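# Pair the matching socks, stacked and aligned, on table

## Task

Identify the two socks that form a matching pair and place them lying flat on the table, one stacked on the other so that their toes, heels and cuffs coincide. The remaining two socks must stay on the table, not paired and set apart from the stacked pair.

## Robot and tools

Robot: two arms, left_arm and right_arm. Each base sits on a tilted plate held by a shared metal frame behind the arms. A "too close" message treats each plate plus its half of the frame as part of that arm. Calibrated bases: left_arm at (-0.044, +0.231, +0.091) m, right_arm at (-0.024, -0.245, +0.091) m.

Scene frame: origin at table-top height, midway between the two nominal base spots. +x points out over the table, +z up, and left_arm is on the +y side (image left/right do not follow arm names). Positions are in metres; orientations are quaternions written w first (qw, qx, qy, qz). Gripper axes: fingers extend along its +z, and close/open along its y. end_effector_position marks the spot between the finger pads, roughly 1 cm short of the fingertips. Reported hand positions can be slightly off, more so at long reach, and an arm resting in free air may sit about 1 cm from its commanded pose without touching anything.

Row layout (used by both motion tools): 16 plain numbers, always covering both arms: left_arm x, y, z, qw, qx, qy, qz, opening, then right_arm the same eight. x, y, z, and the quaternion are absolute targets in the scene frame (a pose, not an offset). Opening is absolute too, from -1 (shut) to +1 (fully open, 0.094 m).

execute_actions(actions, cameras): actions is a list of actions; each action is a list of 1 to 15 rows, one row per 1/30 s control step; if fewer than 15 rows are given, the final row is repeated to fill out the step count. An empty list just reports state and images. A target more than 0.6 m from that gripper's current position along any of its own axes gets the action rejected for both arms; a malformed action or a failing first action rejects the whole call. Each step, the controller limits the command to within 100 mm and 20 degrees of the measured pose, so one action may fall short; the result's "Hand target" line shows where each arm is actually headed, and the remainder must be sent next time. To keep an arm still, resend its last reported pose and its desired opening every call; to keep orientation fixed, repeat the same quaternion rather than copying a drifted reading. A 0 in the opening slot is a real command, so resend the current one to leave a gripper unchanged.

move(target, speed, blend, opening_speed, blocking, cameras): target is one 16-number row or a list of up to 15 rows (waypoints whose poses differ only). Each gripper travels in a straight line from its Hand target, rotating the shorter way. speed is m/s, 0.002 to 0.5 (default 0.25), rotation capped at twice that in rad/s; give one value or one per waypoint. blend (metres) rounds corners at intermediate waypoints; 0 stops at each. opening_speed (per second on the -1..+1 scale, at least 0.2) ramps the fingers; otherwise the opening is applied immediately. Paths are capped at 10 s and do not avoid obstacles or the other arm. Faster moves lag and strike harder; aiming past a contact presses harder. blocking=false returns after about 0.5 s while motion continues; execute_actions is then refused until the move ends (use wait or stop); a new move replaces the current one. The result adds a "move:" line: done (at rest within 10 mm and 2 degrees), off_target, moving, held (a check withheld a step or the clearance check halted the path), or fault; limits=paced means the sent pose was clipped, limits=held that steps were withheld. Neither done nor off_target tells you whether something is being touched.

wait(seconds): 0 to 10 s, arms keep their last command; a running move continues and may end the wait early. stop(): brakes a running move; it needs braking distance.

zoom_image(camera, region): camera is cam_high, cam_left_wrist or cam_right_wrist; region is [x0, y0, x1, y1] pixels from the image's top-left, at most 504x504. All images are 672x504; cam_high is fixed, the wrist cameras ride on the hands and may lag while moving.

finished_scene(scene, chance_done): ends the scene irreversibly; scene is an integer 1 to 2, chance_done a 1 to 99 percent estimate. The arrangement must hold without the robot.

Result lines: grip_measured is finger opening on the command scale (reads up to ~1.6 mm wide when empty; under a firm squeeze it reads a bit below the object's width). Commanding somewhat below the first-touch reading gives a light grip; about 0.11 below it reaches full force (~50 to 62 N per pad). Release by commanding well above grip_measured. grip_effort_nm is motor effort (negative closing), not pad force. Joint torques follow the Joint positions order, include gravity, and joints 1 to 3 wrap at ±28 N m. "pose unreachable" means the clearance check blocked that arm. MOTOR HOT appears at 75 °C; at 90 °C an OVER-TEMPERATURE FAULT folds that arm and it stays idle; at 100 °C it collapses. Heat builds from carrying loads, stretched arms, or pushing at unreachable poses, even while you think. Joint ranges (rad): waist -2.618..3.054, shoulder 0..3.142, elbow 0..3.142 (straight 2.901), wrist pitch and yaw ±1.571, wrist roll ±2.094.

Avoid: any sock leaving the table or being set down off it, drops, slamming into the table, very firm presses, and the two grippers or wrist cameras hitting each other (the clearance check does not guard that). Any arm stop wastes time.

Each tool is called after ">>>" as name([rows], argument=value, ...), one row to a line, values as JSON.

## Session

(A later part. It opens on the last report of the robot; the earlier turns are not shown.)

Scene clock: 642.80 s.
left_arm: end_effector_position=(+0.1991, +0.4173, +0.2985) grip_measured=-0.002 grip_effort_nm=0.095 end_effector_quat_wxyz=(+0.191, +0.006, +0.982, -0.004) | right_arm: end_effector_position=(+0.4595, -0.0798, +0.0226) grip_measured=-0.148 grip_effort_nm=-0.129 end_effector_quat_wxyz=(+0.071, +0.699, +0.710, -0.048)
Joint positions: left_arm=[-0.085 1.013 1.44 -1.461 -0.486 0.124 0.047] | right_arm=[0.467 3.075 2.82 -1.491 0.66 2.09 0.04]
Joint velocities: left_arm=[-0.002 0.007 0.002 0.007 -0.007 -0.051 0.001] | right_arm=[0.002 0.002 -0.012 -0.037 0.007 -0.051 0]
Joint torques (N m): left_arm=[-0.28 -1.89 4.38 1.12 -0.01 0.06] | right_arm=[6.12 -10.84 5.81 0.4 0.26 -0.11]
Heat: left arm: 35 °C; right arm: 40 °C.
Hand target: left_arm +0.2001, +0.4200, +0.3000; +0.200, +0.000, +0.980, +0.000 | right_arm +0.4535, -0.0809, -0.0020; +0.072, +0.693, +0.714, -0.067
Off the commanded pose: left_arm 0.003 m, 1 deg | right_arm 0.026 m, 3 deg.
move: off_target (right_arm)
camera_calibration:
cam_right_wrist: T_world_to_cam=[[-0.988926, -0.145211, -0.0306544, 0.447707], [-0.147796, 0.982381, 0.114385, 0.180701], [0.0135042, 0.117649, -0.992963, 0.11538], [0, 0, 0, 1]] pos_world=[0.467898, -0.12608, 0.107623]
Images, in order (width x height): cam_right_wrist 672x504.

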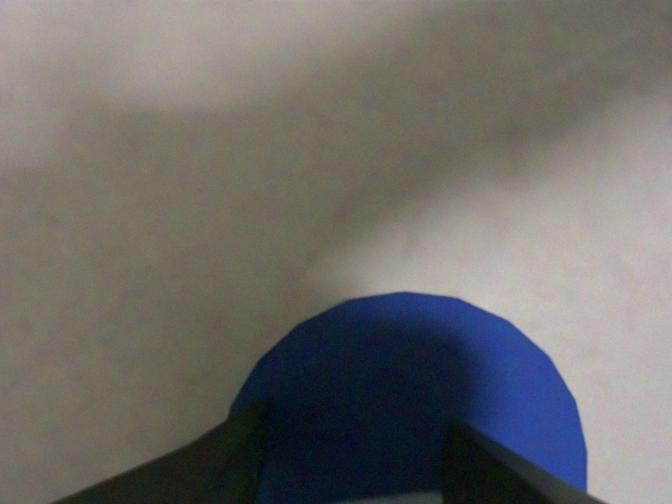

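>>> move([
  [0.2,0.42,0.3,0.2,0,0.98,0,0,0.443,-0.08,0.03,0.07,0.69,0.71,-0.07,-0.15],
  [0.2,0.42,0.3,0.2,0,0.98,0,0,0.441,-0.081,-0.004,0.07,0.69,0.71,-0.07,-0.15],
], speed=[0.1,0.03], cameras=[])

>>> move(target=[0.2,0.42,0.3,0.2,0,0.98,0,0,0.441,-0.081,-0.005,0.07,0.69,0.71,-0.07,-1], opening_speed=0.6, cameras=["cam_right_wrist"])

>>> move([
  [0.2,0.42,0.3,0.2,0,0.98,0,0,0.42,-0.05,0.15,0.07,0.69,0.71,-0.07,-1],
  [0.2,0.42,0.3,0.2,0,0.98,0,0,0.4,-0.05,0.38,0.08,0.65,0.75,-0.07,-1],
], speed=0.12, cameras=["cam_high","cam_right_wrist"])

>>> zoom_image(camera="cam_high", region=[220, 100, 440, 310])

Scene clock: 650.37 s.
left_arm: end_effector_position=(+0.1991, +0.4173, +0.2985) grip_measured=-0.002 grip_effort_nm=0.085 end_effector_quat_wxyz=(+0.191, +0.006, +0.982, -0.004) | right_arm: end_effector_position=(+0.4480, -0.0831, +0.0205) grip_measured=-0.148 grip_effort_nm=-0.125 end_effector_quat_wxyz=(+0.076, +0.694, +0.713, -0.059)
Joint positions: left_arm=[-0.085 1.013 1.44 -1.461 -0.486 0.124 0.047] | right_arm=[0.474 2.957 2.561 -1.379 0.675 2.1 0.04]
Joint velocities: left_arm=[-0.007 0.012 -0.007 0.037 -0.007 0.007 0] | right_arm=[-0.002 -0.002 0.002 -0.007 0.007 0.037 -0.001]
Joint torques (N m): left_arm=[-0.17 -2 4.25 1.1 -0.03 0.02] | right_arm=[6.11 -12.53 2.58 0.77 0.09 -0.02]
Heat: left arm: 35 °C; right arm: 40 °C.
Hand target: left_arm +0.2001, +0.4200, +0.3000; +0.200, +0.000, +0.980, +0.000 | right_arm +0.4407, -0.0813, -0.0035; +0.070, +0.693, +0.714, -0.071
Off the commanded pose: left_arm 0.003 m, 1 deg | right_arm 0.026 m, 1 deg.
move: off_target (right_arm)
No camera images: "cameras" was empty.

Scene clock: 652.00 s.
left_arm: end_effector_position=(+0.1991, +0.4173, +0.2985) grip_measured=-0.002 grip_effort_nm=0.090 end_effector_quat_wxyz=(+0.191, +0.006, +0.982, -0.004) | right_arm: end_effector_position=(+0.4501, -0.0830, +0.0206) grip_measured=-0.975 grip_effort_nm=-0.984 end_effector_quat_wxyz=(+0.080, +0.696, +0.711, -0.056)
Joint positions: left_arm=[-0.085 1.013 1.44 -1.461 -0.486 0.124 0.047] | right_arm=[0.474 2.952 2.551 -1.363 0.681 2.1 0.001]
Joint velocities: left_arm=[-0.022 0.007 -0.002 -0.022 -0.066 0.022 0] | right_arm=[-0.002 0.002 -0.002 -0.007 -0.007 -0.066 -0.003]
Joint torques (N m): left_arm=[-0.03 -2.02 4.29 1.14 -0.07 -0.01] | right_arm=[6.05 -12.41 2.52 0.69 0.03 -0.03]
Heat: left arm: 35 °C; right arm: 40 °C.
Hand target: left_arm +0.2001, +0.4200, +0.3000; +0.200, +0.000, +0.980, +0.000 | right_arm +0.4404, -0.0814, -0.0043; +0.070, +0.693, +0.714, -0.071
Off the commanded pose: left_arm 0.003 m, 1 deg | right_arm 0.027 m, 2 deg.
move: off_target (right_arm)
camera_calibration:
cam_right_wrist: T_world_to_cam=[[-0.988019, -0.151704, -0.0283723, 0.43689], [-0.153684, 0.983944, 0.0907446, 0.185964], [0.0141505, 0.0940178, -0.99547, 0.111726], [0, 0, 0, 1]] pos_world=[0.458655, -0.127204, 0.10674]
Images, in order (width x height): cam_right_wrist 672x504.

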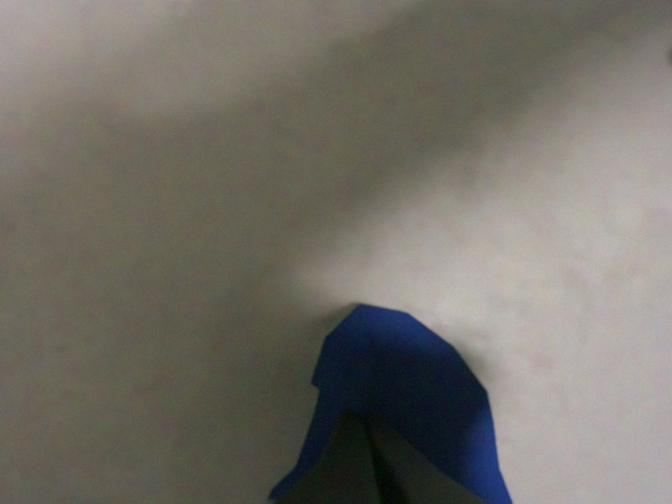

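Scene clock: 655.97 s.
left_arm: end_effector_position=(+0.1991, +0.4173, +0.2985) grip_measured=-0.002 grip_effort_nm=0.100 end_effector_quat_wxyz=(+0.191, +0.006, +0.982, -0.004) | right_arm: end_effector_position=(+0.4016, -0.0455, +0.3667) grip_measured=-0.979 grip_effort_nm=-1.048 end_effector_quat_wxyz=(+0.145, +0.623, +0.733, +0.230)
Joint positions: left_arm=[-0.085 1.013 1.44 -1.461 -0.486 0.124 0.047] | right_arm=[0.902 2.418 2.632 -1.545 0.683 2.081 0.001]
Joint velocities: left_arm=[-0.012 -0.007 0.007 0.066 0.037 -0.051 -0.001] | right_arm=[0.017 -0.007 -0.002 0.007 0.051 -0.095 0.001]
Joint torques (N m): left_arm=[-0.09 -2.02 4.45 1.12 -0.02 0.07] | right_arm=[6.72 -11.99 6.38 1.03 0.24 -0.12]
Heat: left arm: 35 °C; right arm: 41 °C.
Hand target: left_arm +0.2001, +0.4200, +0.3000; +0.200, +0.000, +0.980, +0.000 | right_arm +0.3968, -0.0513, +0.3806; +0.153, +0.616, +0.735, +0.238
Off the commanded pose: left_arm 0.003 m, 1 deg | right_arm 0.014 m, 36 deg; orientation clipped.
joint sent to its limit (right arm) — joint 4 (wrist pitch), lower limit. The joint targets are off in position and orientation.
move: off_target (right_arm); limits=paced
camera_calibration:
cam_right_wrist: T_world_to_cam=[[-0.806823, -0.236931, -0.541202, 0.515883], [-0.421132, 0.873119, 0.245584, 0.15576], [0.414347, 0.42606, -0.804232, 0.237637], [0, 0, 0, 1]] pos_world=[0.383358, -0.115016, 0.43206]
Images, in order (width x height): cam_high 672x504, cam_right_wrist 672x504.

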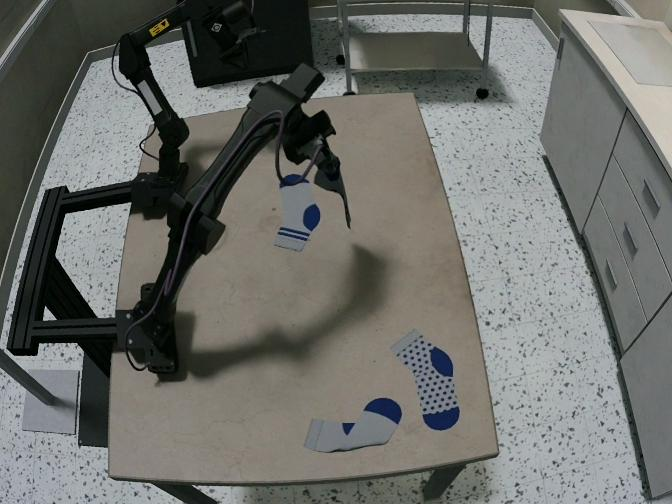

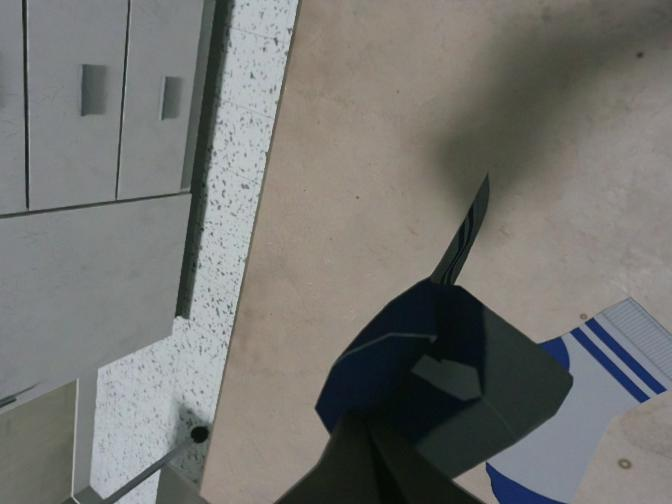

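Scaled by 2.291.

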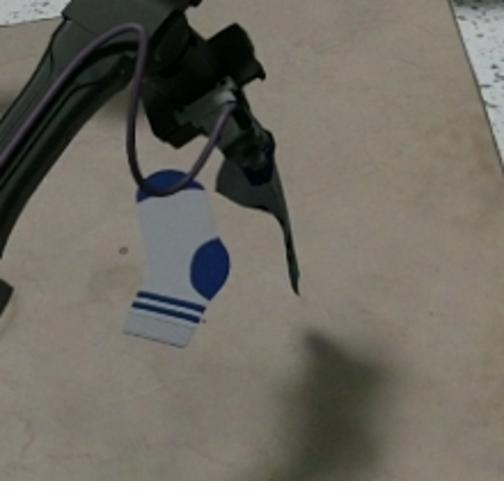

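>>> move([
  [0.2,0.42,0.3,0.2,0,0.98,0,0,0.38,-0.1,0.36,0.1,0,0.995,0,-1],
  [0.2,0.42,0.3,0.2,0,0.98,0,0,0.38,-0.1,0.33,0.07,-0.7,0.7,0.07,-1],
], speed=0.3, cameras=["cam_high","cam_right_wrist"])

>>> zoom_image(camera="cam_high", region=[220, 100, 440, 310])

Scene clock: 672.50 s.
left_arm: end_effector_position=(+0.1991, +0.4173, +0.2985) grip_measured=-0.002 grip_effort_nm=0.090 end_effector_quat_wxyz=(+0.191, +0.006, +0.982, -0.004) | right_arm: end_effector_position=(+0.3882, -0.0938, +0.3253) grip_measured=-0.979 grip_effort_nm=-1.048 end_effector_quat_wxyz=(-0.190, +0.682, -0.705, -0.037)
Joint positions: left_arm=[-0.085 1.013 1.44 -1.461 -0.486 0.124 0.047] | right_arm=[0.718 2.242 2.39 -1.549 0.349 -0.923 0.001]
Joint velocities: left_arm=[0.002 0.007 0.007 -0.051 0.037 -0.007 0.001] | right_arm=[0.007 -0.002 -0.012 0.007 -0.051 -0.007 0]
Joint torques (N m): left_arm=[-0.18 -1.98 4.38 1.1 -0.04 0.07] | right_arm=[5.44 -11.79 3.93 0.87 -0.19 -0.1]
Heat: left arm: 35 °C; right arm: 40 °C.
Hand target: left_arm +0.2001, +0.4200, +0.3000; +0.200, +0.000, +0.980, +0.000 | right_arm +0.3812, -0.0996, +0.3282; -0.185, +0.687, -0.701, -0.042
Off the commanded pose: left_arm 0.003 m, 1 deg | right_arm 0.011 m, 14 deg.
joint sent to its limit (right arm) — joint 4 (wrist pitch), lower limit. The joint targets are off in orientation, not in position.
move: off_target (right_arm)
camera_calibration:
cam_right_wrist: T_world_to_cam=[[0.972393, 0.0595221, 0.225632, -0.441095], [0.0647019, -0.997782, -0.0156252, -0.0767024], [0.224201, 0.0297927, -0.974087, 0.322353], [0, 0, 0, 1]] pos_world=[0.361608, -0.0598811, 0.412326]
Images, in order (width x height): cam_high 672x504, cam_right_wrist 672x504.

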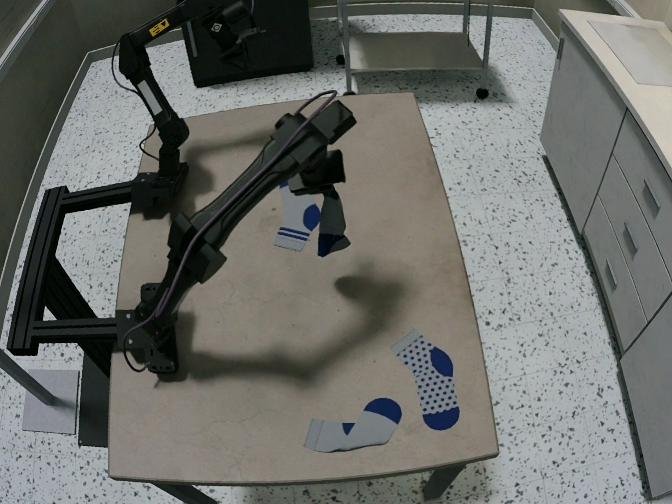

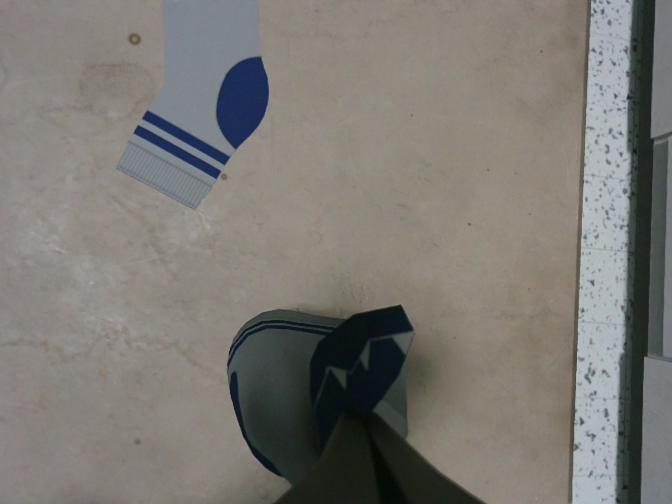

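Scaled by 2.291.

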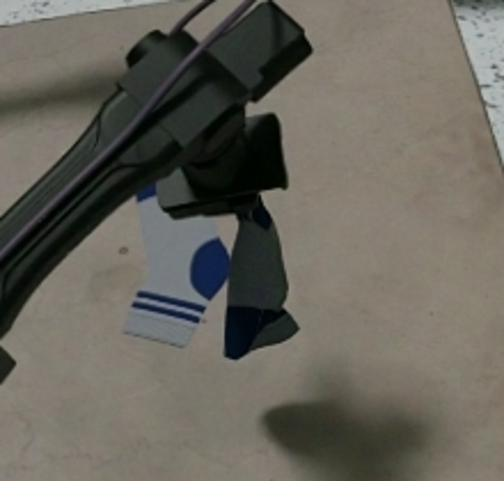

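>>> wait(seconds=2)

>>> zoom_image(camera="cam_high", region=[270, 150, 390, 270])

>>> zoom_image(camera="cam_right_wrist", region=[200, 270, 470, 504])

Scene clock: 679.57 s.
left_arm: end_effector_position=(+0.1991, +0.4173, +0.2985) grip_measured=-0.002 grip_effort_nm=0.090 end_effector_quat_wxyz=(+0.191, +0.006, +0.982, -0.004) | right_arm: end_effector_position=(+0.3882, -0.0938, +0.3252) grip_measured=-0.979 grip_effort_nm=-1.048 end_effector_quat_wxyz=(-0.190, +0.682, -0.705, -0.037)
Joint positions: left_arm=[-0.085 1.013 1.44 -1.461 -0.486 0.124 0.047] | right_arm=[0.718 2.242 2.39 -1.549 0.349 -0.923 0.001]
Joint velocities: left_arm=[-0.012 0.007 0.002 0.051 -0.007 -0.007 -0.001] | right_arm=[-0.017 0.007 -0.012 -0.007 -0.051 -0.066 -0.001]
Joint torques (N m): left_arm=[-0.21 -1.95 4.14 1.09 -0.01 0.08] | right_arm=[5.42 -11.79 3.96 0.87 -0.19 -0.06]
Heat: left arm: 35 °C; right arm: 40 °C.
Hand target: left_arm +0.2001, +0.4200, +0.3000; +0.200, +0.000, +0.980, +0.000 | right_arm +0.3812, -0.0996, +0.3282; -0.185, +0.687, -0.701, -0.042
Tool commands: left_gripper/opening=+0.0 right_gripper/opening=-1.0
Off the commanded pose: left_arm 0.003 m, 1 deg | right_arm 0.011 m, 14 deg.
wait: 2.00 s; at rest from the start
camera_calibration:
cam_left_wrist: T_world_to_cam=[[0.0973711, -0.993878, 0.0521983, 0.381293], [-0.986652, -0.103276, -0.125904, 0.320456], [0.130524, -0.0392421, -0.990668, 0.372785], [0, 0, 0, 1]] pos_world=[0.230395, 0.426683, 0.38975]
cam_right_wrist: T_world_to_cam=[[0.972342, 0.0604626, 0.2256, -0.440902], [0.0655729, -0.997732, -0.0152209, -0.0771486], [0.224168, 0.0295932, -0.974101, 0.322263], [0, 0, 0, 1]] pos_world=[0.361525, -0.0598523, 0.41221]

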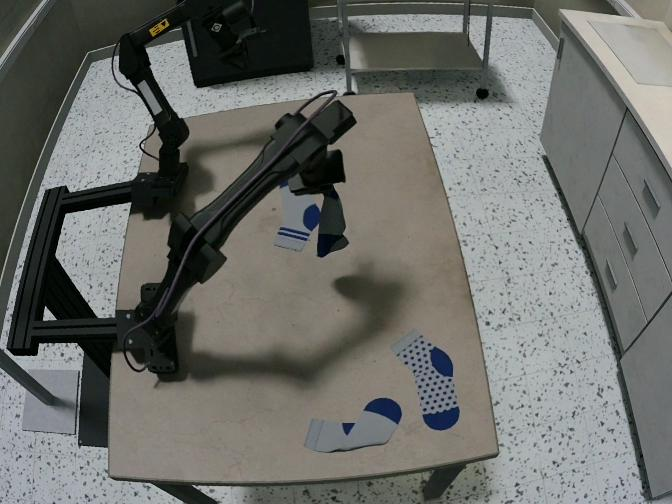

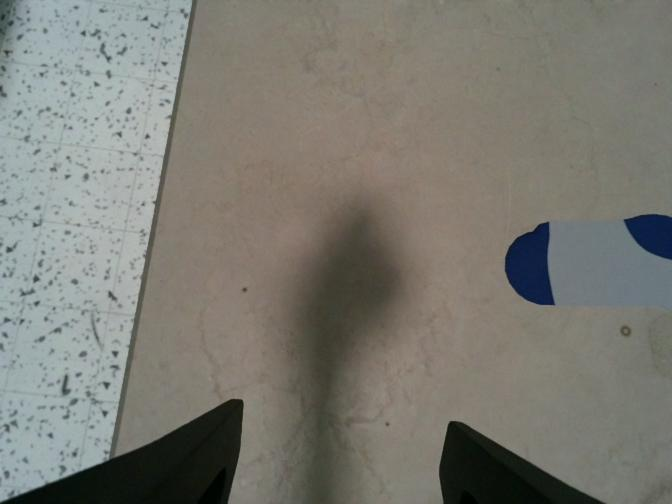

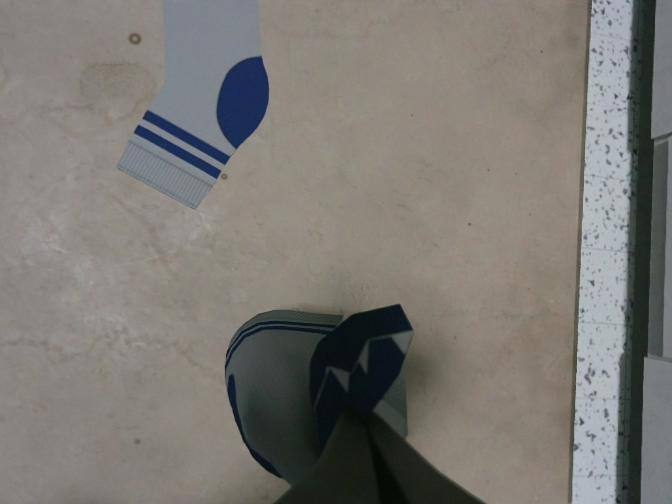

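Scaled by 4.200.

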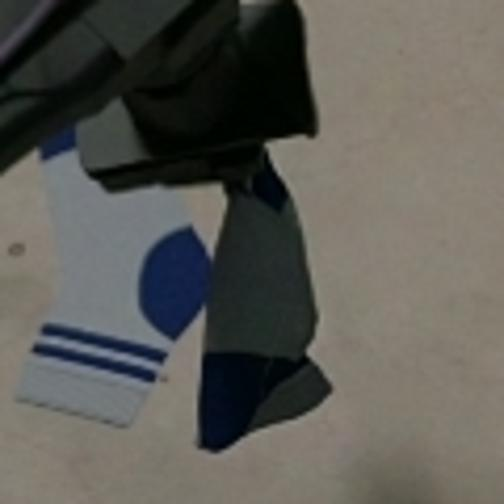

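Scaled by 1.867.

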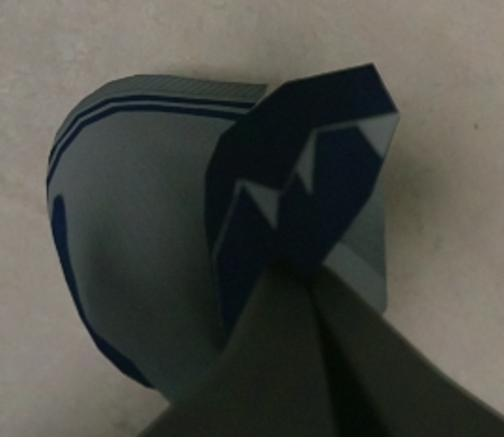

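>>> move([
  [0.2,0.42,0.3,0.2,0,0.98,0,0,0.38,-0.12,0.35,0.1,0,0.995,0,-1],
  [0.2,0.42,0.3,0.2,0,0.98,0,0,0.42,-0.17,0.3,0.07,0.65,0.76,-0.06,-1],
  [0.2,0.42,0.3,0.2,0,0.98,0,0,0.43,-0.17,0.26,0.07,0.65,0.76,-0.06,-1],
], speed=0.3, cameras=["cam_high","cam_right_wrist"])

>>> zoom_image(camera="cam_high", region=[290, 190, 410, 310])

Scene clock: 690.37 s.
left_arm: end_effector_position=(+0.1991, +0.4173, +0.2985) grip_measured=-0.002 grip_effort_nm=0.085 end_effector_quat_wxyz=(+0.191, +0.006, +0.982, -0.004) | right_arm: end_effector_position=(+0.4314, -0.1718, +0.2559) grip_measured=-0.979 grip_effort_nm=-1.048 end_effector_quat_wxyz=(+0.125, +0.635, +0.760, +0.049)
Joint positions: left_arm=[-0.085 1.013 1.44 -1.461 -0.486 0.124 0.047] | right_arm=[0.593 2.304 2.307 -1.55 0.693 1.919 0.001]
Joint velocities: left_arm=[-0.012 -0.002 0.007 -0.022 0.037 -0.037 0] | right_arm=[-0.002 0.002 0.007 -0.022 -0.037 0.022 -0.001]
Joint torques (N m): left_arm=[-0.1 -1.85 4.25 1.13 -0.04 0.06] | right_arm=[6.49 -10.56 6.75 0.51 0.15 0.11]
Heat: left arm: 35 °C; right arm: 39 °C.
Hand target: left_arm +0.2001, +0.4200, +0.3000; +0.200, +0.000, +0.980, +0.000 | right_arm +0.4300, -0.1703, +0.2600; +0.126, +0.635, +0.761, +0.050
Off the commanded pose: left_arm 0.003 m, 1 deg | right_arm 0.005 m, 14 deg.
joint sent to its limit (right arm) — joint 4 (wrist pitch), lower limit. The joint targets are off in orientation, not in position.
move: off_target (right_arm); limits=paced
camera_calibration:
cam_right_wrist: T_world_to_cam=[[-0.920357, -0.311477, -0.236484, 0.408263], [-0.345805, 0.930584, 0.120132, 0.315293], [0.18265, 0.192342, -0.96418, 0.290687], [0, 0, 0, 1]] pos_world=[0.431684, -0.222153, 0.338946]
Images, in order (width x height): cam_high 672x504, cam_right_wrist 672x504.

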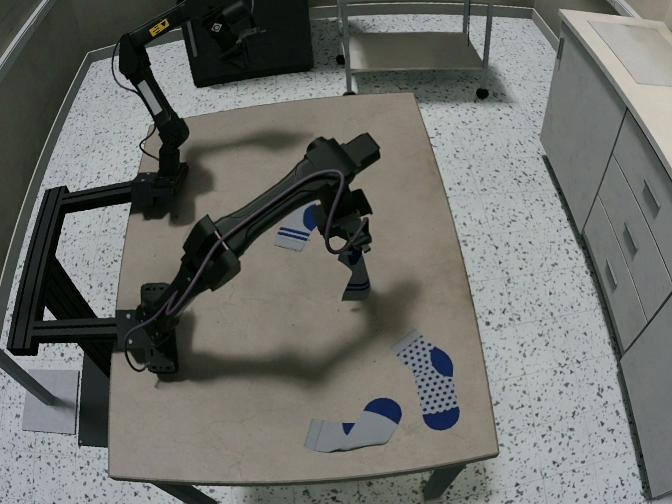

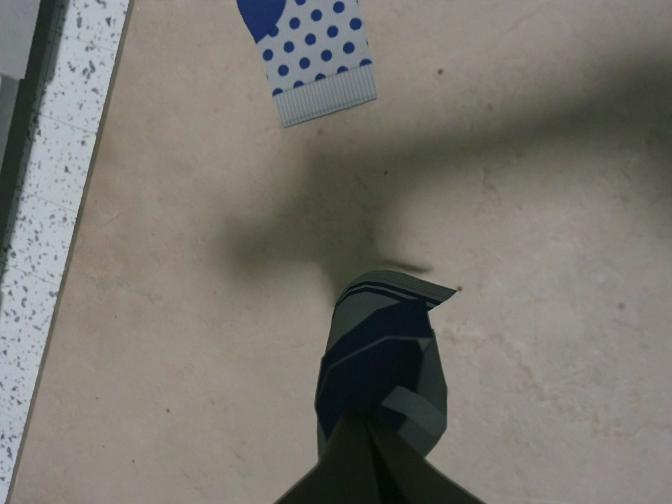

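Scaled by 4.200.

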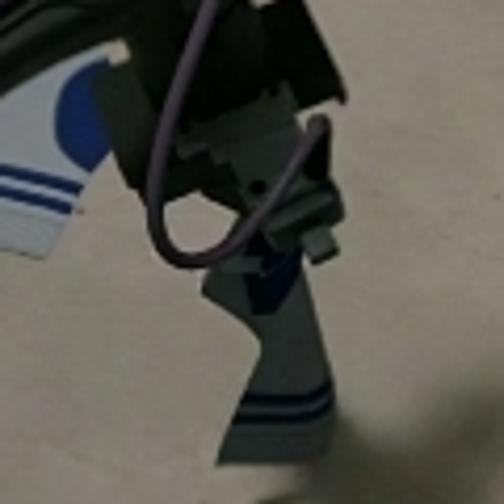

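>>> move([
  [0.2,0.42,0.3,0.2,0,0.98,0,0,0.43,-0.17,0.21,0.07,0.65,0.76,-0.06,-1],
  [0.2,0.42,0.3,0.2,0,0.98,0,0,0.43,-0.1,0.15,0.07,0.65,0.76,-0.06,-1],
  [0.2,0.42,0.3,0.2,0,0.98,0,0,0.43,-0.04,0.09,0.07,0.62,0.78,-0.06,-1],
  [0.2,0.42,0.3,0.2,0,0.98,0,0,0.43,0.02,0.03,0.07,0.6,0.8,-0.06,-1],
  [0.2,0.42,0.3,0.2,0,0.98,0,0,0.43,0.05,0.004,0.07,0.6,0.8,-0.06,-1],
], speed=[0.06,0.07,0.07,0.06,0.04], cameras=["cam_high","cam_right_wrist"])

>>> move(target=[0.2,0.42,0.3,0.2,0,0.98,0,0,0.43,0.05,0.004,0.07,0.6,0.8,-0.06,0], opening_speed=0.8, cameras=[])

>>> move([
  [0.2,0.42,0.3,0.2,0,0.98,0,0,0.43,0.04,0.14,0.06,0.58,0.81,-0.04,0],
  [0.2,0.42,0.3,0.2,0,0.98,0,0,0.3,-0.25,0.3,0.1,0,0.995,0,0],
], cameras=["cam_high","cam_right_wrist"])

>>> zoom_image(camera="cam_high", region=[240, 150, 420, 330])

Scene clock: 703.00 s.
left_arm: end_effector_position=(+0.1991, +0.4173, +0.2985) grip_measured=-0.002 grip_effort_nm=0.090 end_effector_quat_wxyz=(+0.191, +0.006, +0.982, -0.004) | right_arm: end_effector_position=(+0.4443, +0.0385, +0.0256) grip_measured=-0.979 grip_effort_nm=-1.053 end_effector_quat_wxyz=(+0.102, +0.602, +0.790, +0.049)
Joint positions: left_arm=[-0.085 1.013 1.44 -1.461 -0.486 0.124 0.047] | right_arm=[0.649 3.114 2.701 -1.189 0.641 1.911 0.001]
Joint velocities: left_arm=[0.012 0.007 -0.017 0.051 0.037 -0.11 0] | right_arm=[-0.002 0.017 -0.002 -0.037 -0.051 -0.051 0.001]
Joint torques (N m): left_arm=[-0.1 -1.91 4.36 1.14 -0.02 0.02] | right_arm=[7.79 -13.15 3.4 1.04 -0.09 -0.07]
Heat: left arm: 35 °C; right arm: 39 °C.
Hand target: left_arm +0.2001, +0.4200, +0.3000; +0.200, +0.000, +0.980, +0.000 | right_arm +0.4296, +0.0495, +0.0054; +0.091, +0.590, +0.801, +0.040
Off the commanded pose: left_arm 0.003 m, 1 deg | right_arm 0.028 m, 13 deg.
elbow stopped short (right arm): the move would have taken joint 3 (elbow) straighter than the controller allows.
joint sent to its limit (right arm) — joint 2 (shoulder), upper limit. The joint targets are off in orientation, not in position.
move: off_target (right_arm)
camera_calibration:
cam_right_wrist: T_world_to_cam=[[-0.897524, -0.389555, -0.206634, 0.423262], [-0.422732, 0.893454, 0.151779, 0.186456], [0.125492, 0.223576, -0.966574, 0.0501424], [0, 0, 0, 1]] pos_world=[0.452417, -0.0129169, 0.107627]
Images, in order (width x height): cam_high 672x504, cam_right_wrist 672x504.

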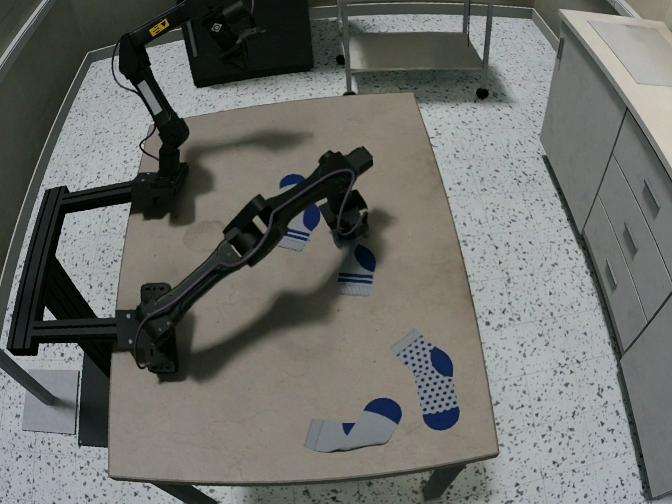

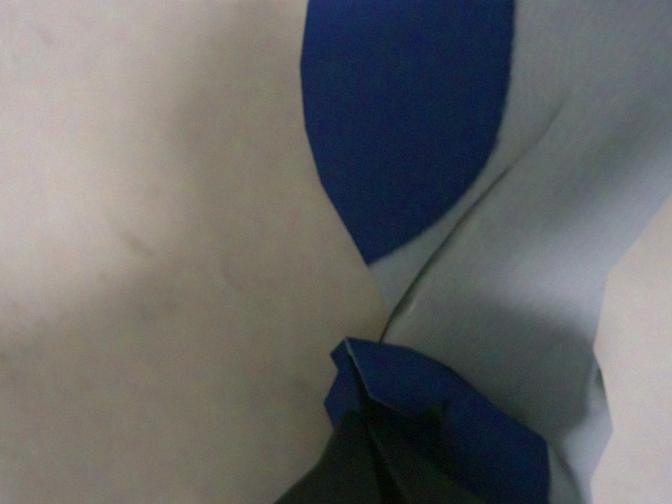

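Scene clock: 704.53 s.
left_arm: end_effector_position=(+0.1991, +0.4173, +0.2985) grip_measured=-0.002 grip_effort_nm=0.090 end_effector_quat_wxyz=(+0.191, +0.006, +0.982, -0.004) | right_arm: end_effector_position=(+0.4571, +0.0462, +0.0299) grip_measured=-0.003 grip_effort_nm=0.129 end_effector_quat_wxyz=(+0.119, +0.612, +0.778, +0.076)
Joint positions: left_arm=[-0.085 1.013 1.44 -1.461 -0.486 0.124 0.047] | right_arm=[0.653 3.113 2.7 -1.117 0.659 1.905 0.047]
Joint velocities: left_arm=[0.002 0.007 -0.002 0.037 -0.081 -0.007 -0.001] | right_arm=[0.002 -0.012 -0.002 0.022 -0.037 0.007 0]
Joint torques (N m): left_arm=[-0.01 -1.91 4.25 1.09 -0.05 0.03] | right_arm=[7.41 -13.22 3.56 0.32 -0.25 -0.04]
Heat: left arm: 35 °C; right arm: 40 °C.
Hand target: left_arm +0.2001, +0.4200, +0.3000; +0.200, +0.000, +0.980, +0.000 | right_arm +0.4301, +0.0488, +0.0049; +0.093, +0.589, +0.802, +0.039
Off the commanded pose: left_arm 0.003 m, 1 deg | right_arm 0.038 m, 17 deg.
joint sent to its limit (right arm) — joint 2 (shoulder), upper limit. The joint targets are off in orientation, not in position.
move: off_target (right_arm)
No camera images: "cameras" was empty.

Scene clock: 708.53 s.
left_arm: end_effector_position=(+0.1991, +0.4173, +0.2985) grip_measured=-0.002 grip_effort_nm=0.100 end_effector_quat_wxyz=(+0.191, +0.006, +0.982, -0.004) | right_arm: end_effector_position=(+0.3058, -0.2496, +0.3037) grip_measured=-0.002 grip_effort_nm=0.090 end_effector_quat_wxyz=(+0.126, +0.011, +0.992, +0.015)
Joint positions: left_arm=[-0.085 1.013 1.44 -1.461 -0.486 0.124 0.047] | right_arm=[0.657 1.682 1.708 -1.552 0.597 0.601 0.047]
Joint velocities: left_arm=[0.012 -0.002 0.002 -0.022 -0.081 -0.007 0] | right_arm=[0.002 -0.002 0.012 -0.022 0.051 -0.037 0.001]
Joint torques (N m): left_arm=[0.01 -1.98 4.4 1.14 -0.03 0.03] | right_arm=[3.32 -5.18 4.04 0.64 0.03 -0.07]
Heat: left arm: 35 °C; right arm: 40 °C.
Hand target: left_arm +0.2001, +0.4200, +0.3000; +0.200, +0.000, +0.980, +0.000 | right_arm +0.3000, -0.2515, +0.2990; +0.114, -0.001, +0.993, +0.008
Off the commanded pose: left_arm 0.003 m, 1 deg | right_arm 0.007 m, 4 deg.
elbow stopped short (right arm): the move would have taken joint 3 (elbow) straighter than the controller allows.
joint sent to its limit (right arm) — joint 4 (wrist pitch), lower limit. The joint targets still meet the commanded pose.
move: off_target (right_arm)
camera_calibration:
cam_right_wrist: T_world_to_cam=[[0.110278, -0.993669, -0.0214424, -0.270994], [-0.993328, -0.110921, 0.0315638, 0.303477], [-0.0337424, 0.0178186, -0.999272, 0.408005], [0, 0, 0, 1]] pos_world=[0.345104, -0.242887, 0.392318]
Images, in order (width x height): cam_high 672x504, cam_right_wrist 672x504.

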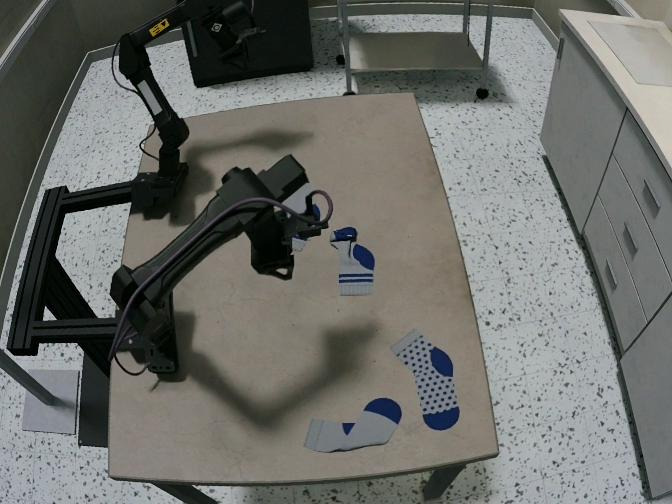

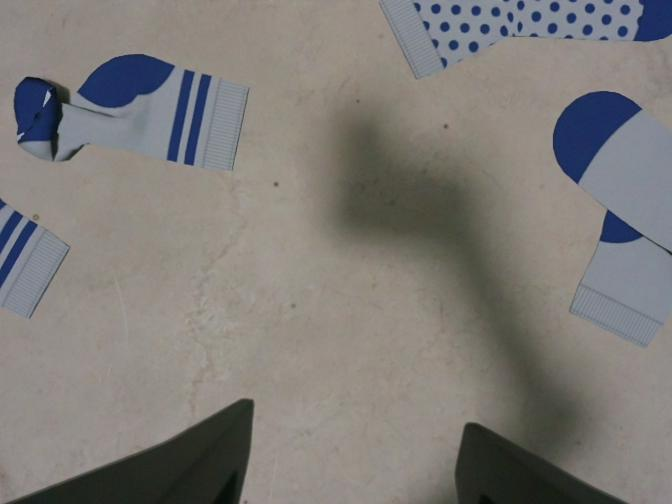

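Scaled by 2.800.

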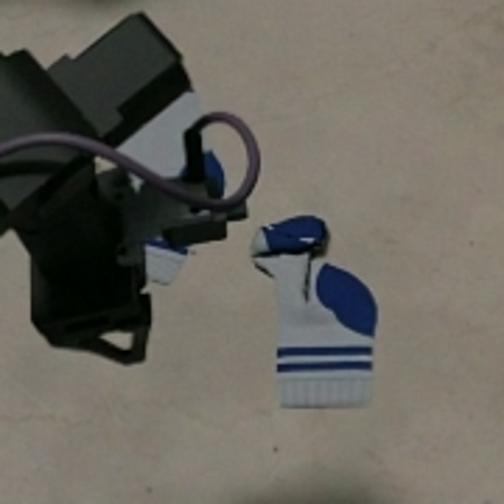

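>>> move([
  [0.2,0.42,0.3,0.2,0,0.98,0,0,0.4,-0.14,0.2,0.07,-0.7,0.7,0.07,-0.15],
  [0.2,0.42,0.3,0.2,0,0.98,0,0,0.428,-0.118,0.05,0.07,-0.7,0.7,0.07,-0.15],
], cameras=["cam_right_wrist"])

Scene clock: 717.77 s.
left_arm: end_effector_position=(+0.1991, +0.4173, +0.2985) grip_measured=-0.002 grip_effort_nm=0.090 end_effector_quat_wxyz=(+0.191, +0.006, +0.982, -0.004) | right_arm: end_effector_position=(+0.4330, -0.1244, +0.0548) grip_measured=-0.148 grip_effort_nm=-0.134 end_effector_quat_wxyz=(-0.066, +0.699, -0.709, -0.062)
Joint positions: left_arm=[-0.085 1.013 1.44 -1.461 -0.486 0.124 0.047] | right_arm=[0.342 2.45 1.893 -0.984 0.338 -1.23 0.04]
Joint velocities: left_arm=[-0.022 0.002 -0.007 -0.037 0.022 -0.051 0] | right_arm=[-0.022 0.002 -0.012 -0.051 0.051 -0.081 0.001]
Joint torques (N m): left_arm=[-0.25 -1.84 4.34 1.09 -0.01 0.07] | right_arm=[6.87 -11.54 4.92 0.66 -0.21 -0.06]
Heat: left arm: 35 °C; right arm: 39 °C.
Hand target: left_arm +0.2001, +0.4200, +0.3000; +0.200, +0.000, +0.980, +0.000 | right_arm +0.4299, -0.1176, +0.0488; -0.065, +0.705, -0.703, -0.068
Off the commanded pose: left_arm 0.003 m, 1 deg | right_arm 0.009 m, 1 deg.
move: done
camera_calibration:
cam_right_wrist: T_world_to_cam=[[0.99352, 0.113536, 0.00530089, -0.412133], [0.112334, -0.987966, 0.106319, -0.14044], [0.0173081, -0.105034, -0.994318, 0.123652], [0, 0, 0, 1]] pos_world=[0.423098, -0.0789703, 0.140066]
Images, in order (width x height): cam_right_wrist 672x504.

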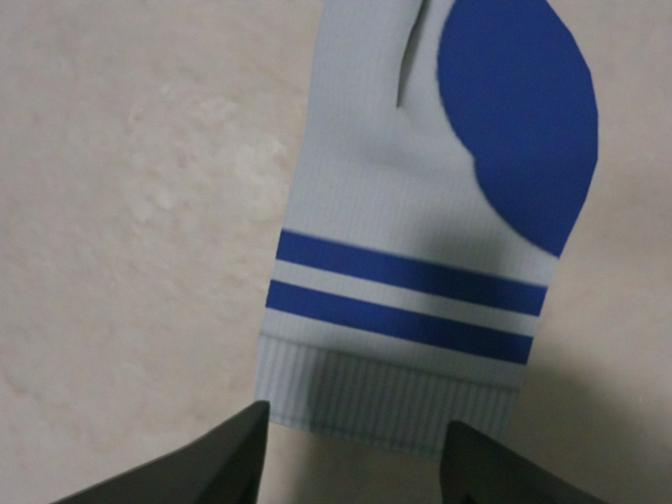

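>>> move([
  [0.2,0.42,0.3,0.2,0,0.98,0,0,0.436,-0.112,0.03,0.07,-0.7,0.7,0.07,-0.15],
  [0.2,0.42,0.3,0.2,0,0.98,0,0,0.436,-0.112,-0.004,0.07,-0.7,0.7,0.07,-0.15],
], speed=[0.1,0.03], cameras=["cam_right_wrist"])

>>> move(target=[0.2,0.42,0.3,0.2,0,0.98,0,0,0.436,-0.112,-0.005,0.07,-0.7,0.7,0.07,-1], opening_speed=0.6, cameras=["cam_right_wrist"])

>>> move([
  [0.2,0.42,0.3,0.2,0,0.98,0,0,0.4,-0.08,0.15,0.07,-0.7,0.7,0.07,-1],
  [0.2,0.42,0.3,0.2,0,0.98,0,0,0.35,0.0,0.34,0.07,-0.7,0.7,0.07,-1],
], speed=0.12, cameras=["cam_high","cam_right_wrist"])

>>> zoom_image(camera="cam_high", region=[220, 100, 420, 300])

Scene clock: 726.50 s.
left_arm: end_effector_position=(+0.1991, +0.4173, +0.2985) grip_measured=-0.002 grip_effort_nm=0.095 end_effector_quat_wxyz=(+0.191, +0.006, +0.982, -0.004) | right_arm: end_effector_position=(+0.4474, -0.1187, +0.0210) grip_measured=-0.148 grip_effort_nm=-0.125 end_effector_quat_wxyz=(-0.083, +0.699, -0.708, -0.057)
Joint positions: left_arm=[-0.085 1.013 1.44 -1.461 -0.486 0.124 0.047] | right_arm=[0.306 2.516 1.888 -0.863 0.33 -1.284 0.04]
Joint velocities: left_arm=[-0.017 0.017 0.002 0.081 -0.037 0.022 0.001] | right_arm=[-0.002 0.007 -0.007 -0.007 0.022 -0.037 -0.001]
Joint torques (N m): left_arm=[-0.09 -2.06 4.41 1.11 -0.02 0.04] | right_arm=[5.79 -9.85 3.34 0.95 -0.23 -0.12]
Heat: left arm: 35 °C; right arm: 39 °C.
Hand target: left_arm +0.2001, +0.4200, +0.3000; +0.200, +0.000, +0.980, +0.000 | right_arm +0.4353, -0.1126, -0.0034; -0.069, +0.704, -0.704, -0.071
Off the commanded pose: left_arm 0.003 m, 1 deg | right_arm 0.028 m, 2 deg.
move: off_target (right_arm)
camera_calibration:
cam_right_wrist: T_world_to_cam=[[0.993056, 0.110823, 0.0394648, -0.427696], [0.106742, -0.98986, 0.09372, -0.130206], [0.049451, -0.0888567, -0.994816, 0.0779468], [0, 0, 0, 1]] pos_world=[0.43477, -0.0745615, 0.106625]
Images, in order (width x height): cam_right_wrist 672x504.

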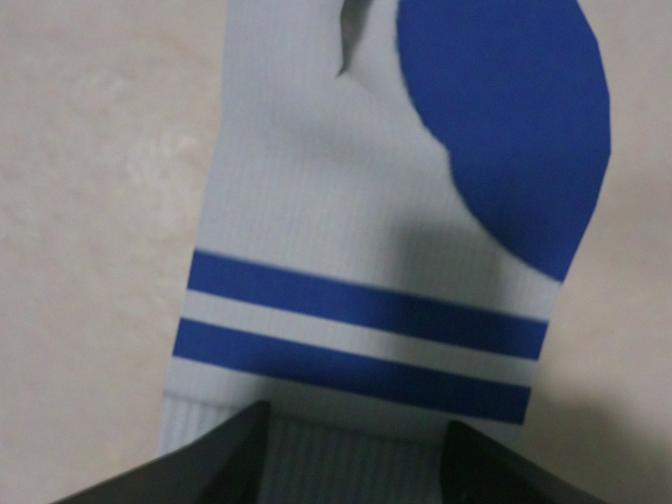

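Scene clock: 728.13 s.
left_arm: end_effector_position=(+0.1991, +0.4173, +0.2985) grip_measured=-0.002 grip_effort_nm=0.095 end_effector_quat_wxyz=(+0.191, +0.006, +0.982, -0.004) | right_arm: end_effector_position=(+0.4516, -0.1152, +0.0215) grip_measured=-0.976 grip_effort_nm=-0.994 end_effector_quat_wxyz=(-0.095, +0.696, -0.709, -0.057)
Joint positions: left_arm=[-0.085 1.013 1.44 -1.461 -0.486 0.124 0.047] | right_arm=[0.306 2.516 1.886 -0.84 0.318 -1.287 0.001]
Joint velocities: left_arm=[0.012 -0.002 -0.017 0.007 0.007 -0.051 0] | right_arm=[-0.007 0.007 -0.017 -0.022 0.007 0.037 -0.001]
Joint torques (N m): left_arm=[-0.03 -1.95 4.29 1.1 -0.01 0.04] | right_arm=[5.75 -9.87 3.33 0.74 -0.12 -0.08]
Heat: left arm: 35 °C; right arm: 39 °C.
Hand target: left_arm +0.2001, +0.4200, +0.3000; +0.200, +0.000, +0.980, +0.000 | right_arm +0.4354, -0.1124, -0.0041; -0.070, +0.704, -0.703, -0.070
Off the commanded pose: left_arm 0.003 m, 1 deg | right_arm 0.031 m, 3 deg.
move: off_target (right_arm)
camera_calibration:
cam_right_wrist: T_world_to_cam=[[0.992947, 0.103991, 0.0569305, -0.433389], [0.099393, -0.991956, 0.0783902, -0.123853], [0.0646244, -0.0721789, -0.995296, 0.0736338], [0, 0, 0, 1]] pos_world=[0.437884, -0.0724728, 0.107669]
Images, in order (width x height): cam_right_wrist 672x504.

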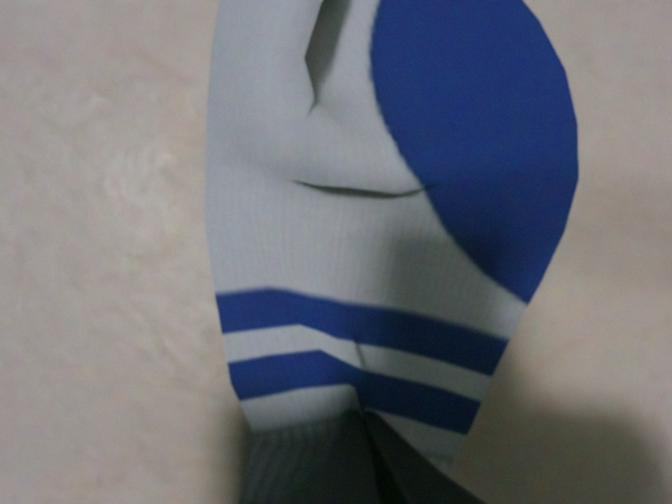

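Scene clock: 731.87 s.
left_arm: end_effector_position=(+0.1991, +0.4173, +0.2985) grip_measured=-0.002 grip_effort_nm=0.090 end_effector_quat_wxyz=(+0.191, +0.006, +0.982, -0.004) | right_arm: end_effector_position=(+0.3503, +0.0055, +0.3209) grip_measured=-0.979 grip_effort_nm=-1.048 end_effector_quat_wxyz=(-0.188, +0.689, -0.697, -0.064)
Joint positions: left_arm=[-0.085 1.013 1.44 -1.461 -0.486 0.124 0.047] | right_arm=[0.882 2.438 2.522 -1.549 0.315 -0.759 0.001]
Joint velocities: left_arm=[-0.012 -0.007 0.007 -0.051 -0.051 0.066 0] | right_arm=[-0.002 -0.007 -0.002 -0.007 0.037 -0.051 0]
Joint torques (N m): left_arm=[-0.27 -1.85 4.27 1.1 0.01 0.03] | right_arm=[6.45 -13.37 7.16 0.9 -0.19 0.09]
Heat: left arm: 35 °C; right arm: 39 °C.
Hand target: left_arm +0.2001, +0.4200, +0.3000; +0.200, +0.000, +0.980, +0.000 | right_arm +0.3466, +0.0004, +0.3401; -0.206, +0.683, -0.697, -0.071
Off the commanded pose: left_arm 0.003 m, 1 deg | right_arm 0.020 m, 14 deg.
joint sent to its limit (right arm) — joint 4 (wrist pitch), lower limit. The joint targets are off in orientation, not in position.
move: off_target (right_arm)
camera_calibration:
cam_right_wrist: T_world_to_cam=[[0.977426, 0.0834582, 0.194098, -0.400884], [0.0951798, -0.994109, -0.0518536, 0.0257431], [0.188627, 0.0691572, -0.979611, 0.337693], [0, 0, 0, 1]] pos_world=[0.325686, 0.0356945, 0.409953]
Images, in order (width x height): cam_high 672x504, cam_right_wrist 672x504.

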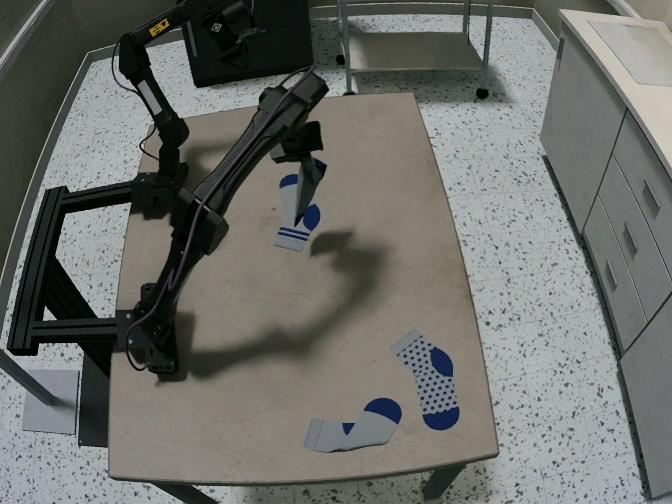

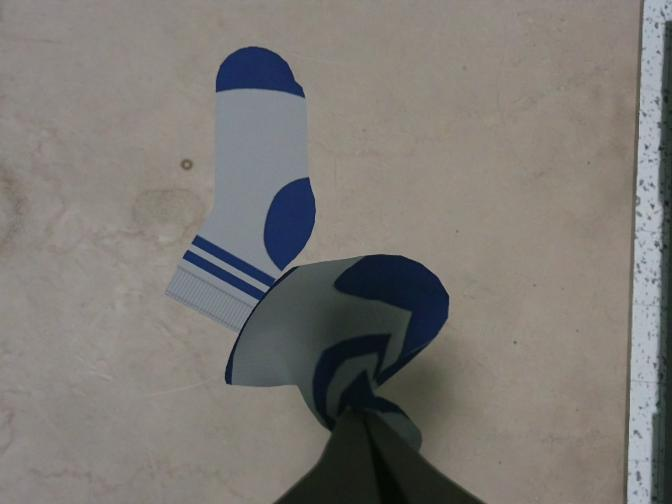

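Scaled by 2.520.

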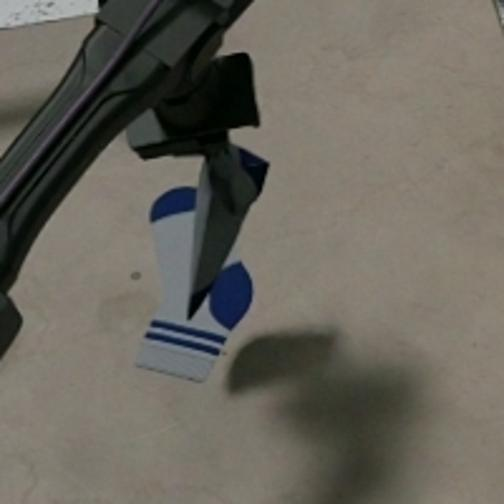

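>>> move([
  [0.2,0.42,0.3,0.2,0,0.98,0,0,0.36,0.12,0.3,0.07,-0.58,0.81,0.06,-1],
  [0.2,0.42,0.3,0.2,0,0.98,0,0,0.36,0.18,0.27,0.07,-0.54,0.84,0.06,-1],
], speed=0.15, cameras=["cam_high","cam_right_wrist","cam_left_wrist"])

>>> zoom_image(camera="cam_high", region=[220, 80, 420, 280])

Scene clock: 745.57 s.
left_arm: end_effector_position=(+0.1991, +0.4173, +0.2985) grip_measured=-0.002 grip_effort_nm=0.085 end_effector_quat_wxyz=(+0.191, +0.006, +0.982, -0.004) | right_arm: end_effector_position=(+0.3634, +0.1684, +0.2664) grip_measured=-0.979 grip_effort_nm=-1.053 end_effector_quat_wxyz=(+0.271, -0.510, +0.808, +0.117)
Joint positions: left_arm=[-0.085 1.013 1.44 -1.461 -0.486 0.124 0.047] | right_arm=[0.986 2.889 2.855 -1.247 0.354 -0.306 0.001]
Joint velocities: left_arm=[0.007 0.007 -0.012 -0.051 -0.066 -0.022 0] | right_arm=[0.002 -0.012 -0.007 0.037 -0.007 0.007 0]
Joint torques (N m): left_arm=[-0.25 -1.96 4.37 1.11 0 0.07] | right_arm=[7.21 -13.01 7.82 1.63 -0.11 0.08]
Heat: left arm: 35 °C; right arm: 40 °C.
Hand target: left_arm +0.2001, +0.4200, +0.3000; +0.200, +0.000, +0.980, +0.000 | right_arm +0.3587, +0.1789, +0.2708; +0.281, -0.508, +0.804, +0.125
Off the commanded pose: left_arm 0.003 m, 1 deg | right_arm 0.013 m, 24 deg; orientation clipped.
elbow stopped short (right arm): the move would have taken joint 3 (elbow) straighter than the controller allows.
move: off_target (right_arm); limits=paced
camera_calibration:
cam_left_wrist: T_world_to_cam=[[0.0973711, -0.993878, 0.0521983, 0.381293], [-0.986652, -0.103276, -0.125904, 0.320456], [0.130524, -0.0392421, -0.990668, 0.372785], [0, 0, 0, 1]] pos_world=[0.230395, 0.426683, 0.38975]
cam_right_wrist: T_world_to_cam=[[0.929223, -0.34224, 0.139346, -0.312978], [-0.293125, -0.912305, -0.285969, 0.373278], [0.224996, 0.224883, -0.948053, 0.222639], [0, 0, 0, 1]] pos_world=[0.35015, 0.183362, 0.361432]

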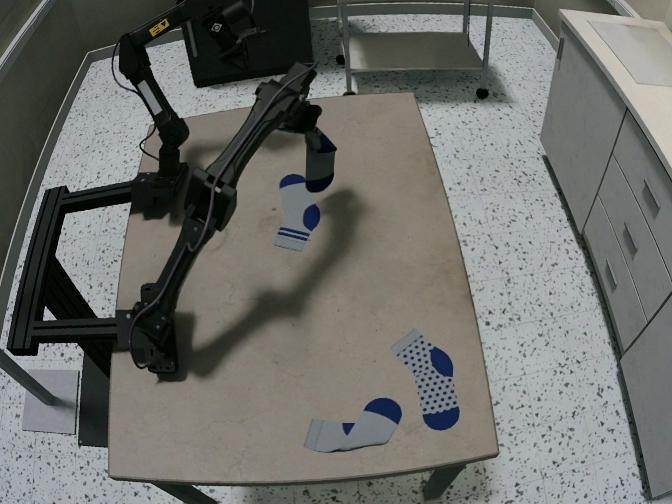

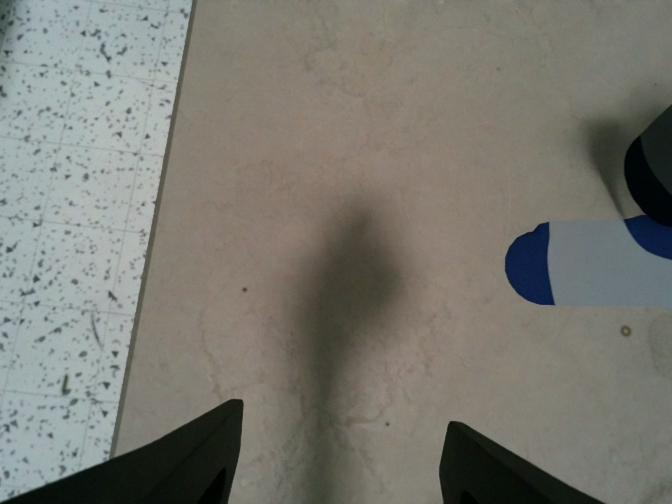

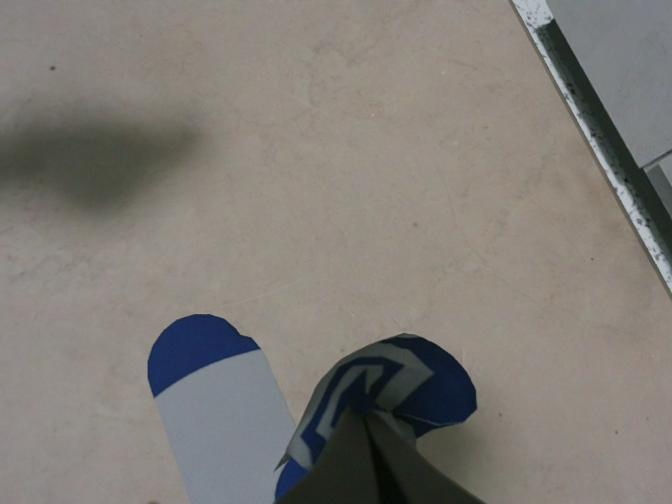

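Scaled by 2.520.

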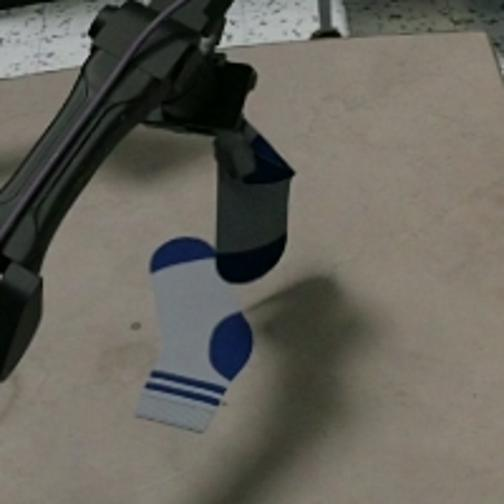

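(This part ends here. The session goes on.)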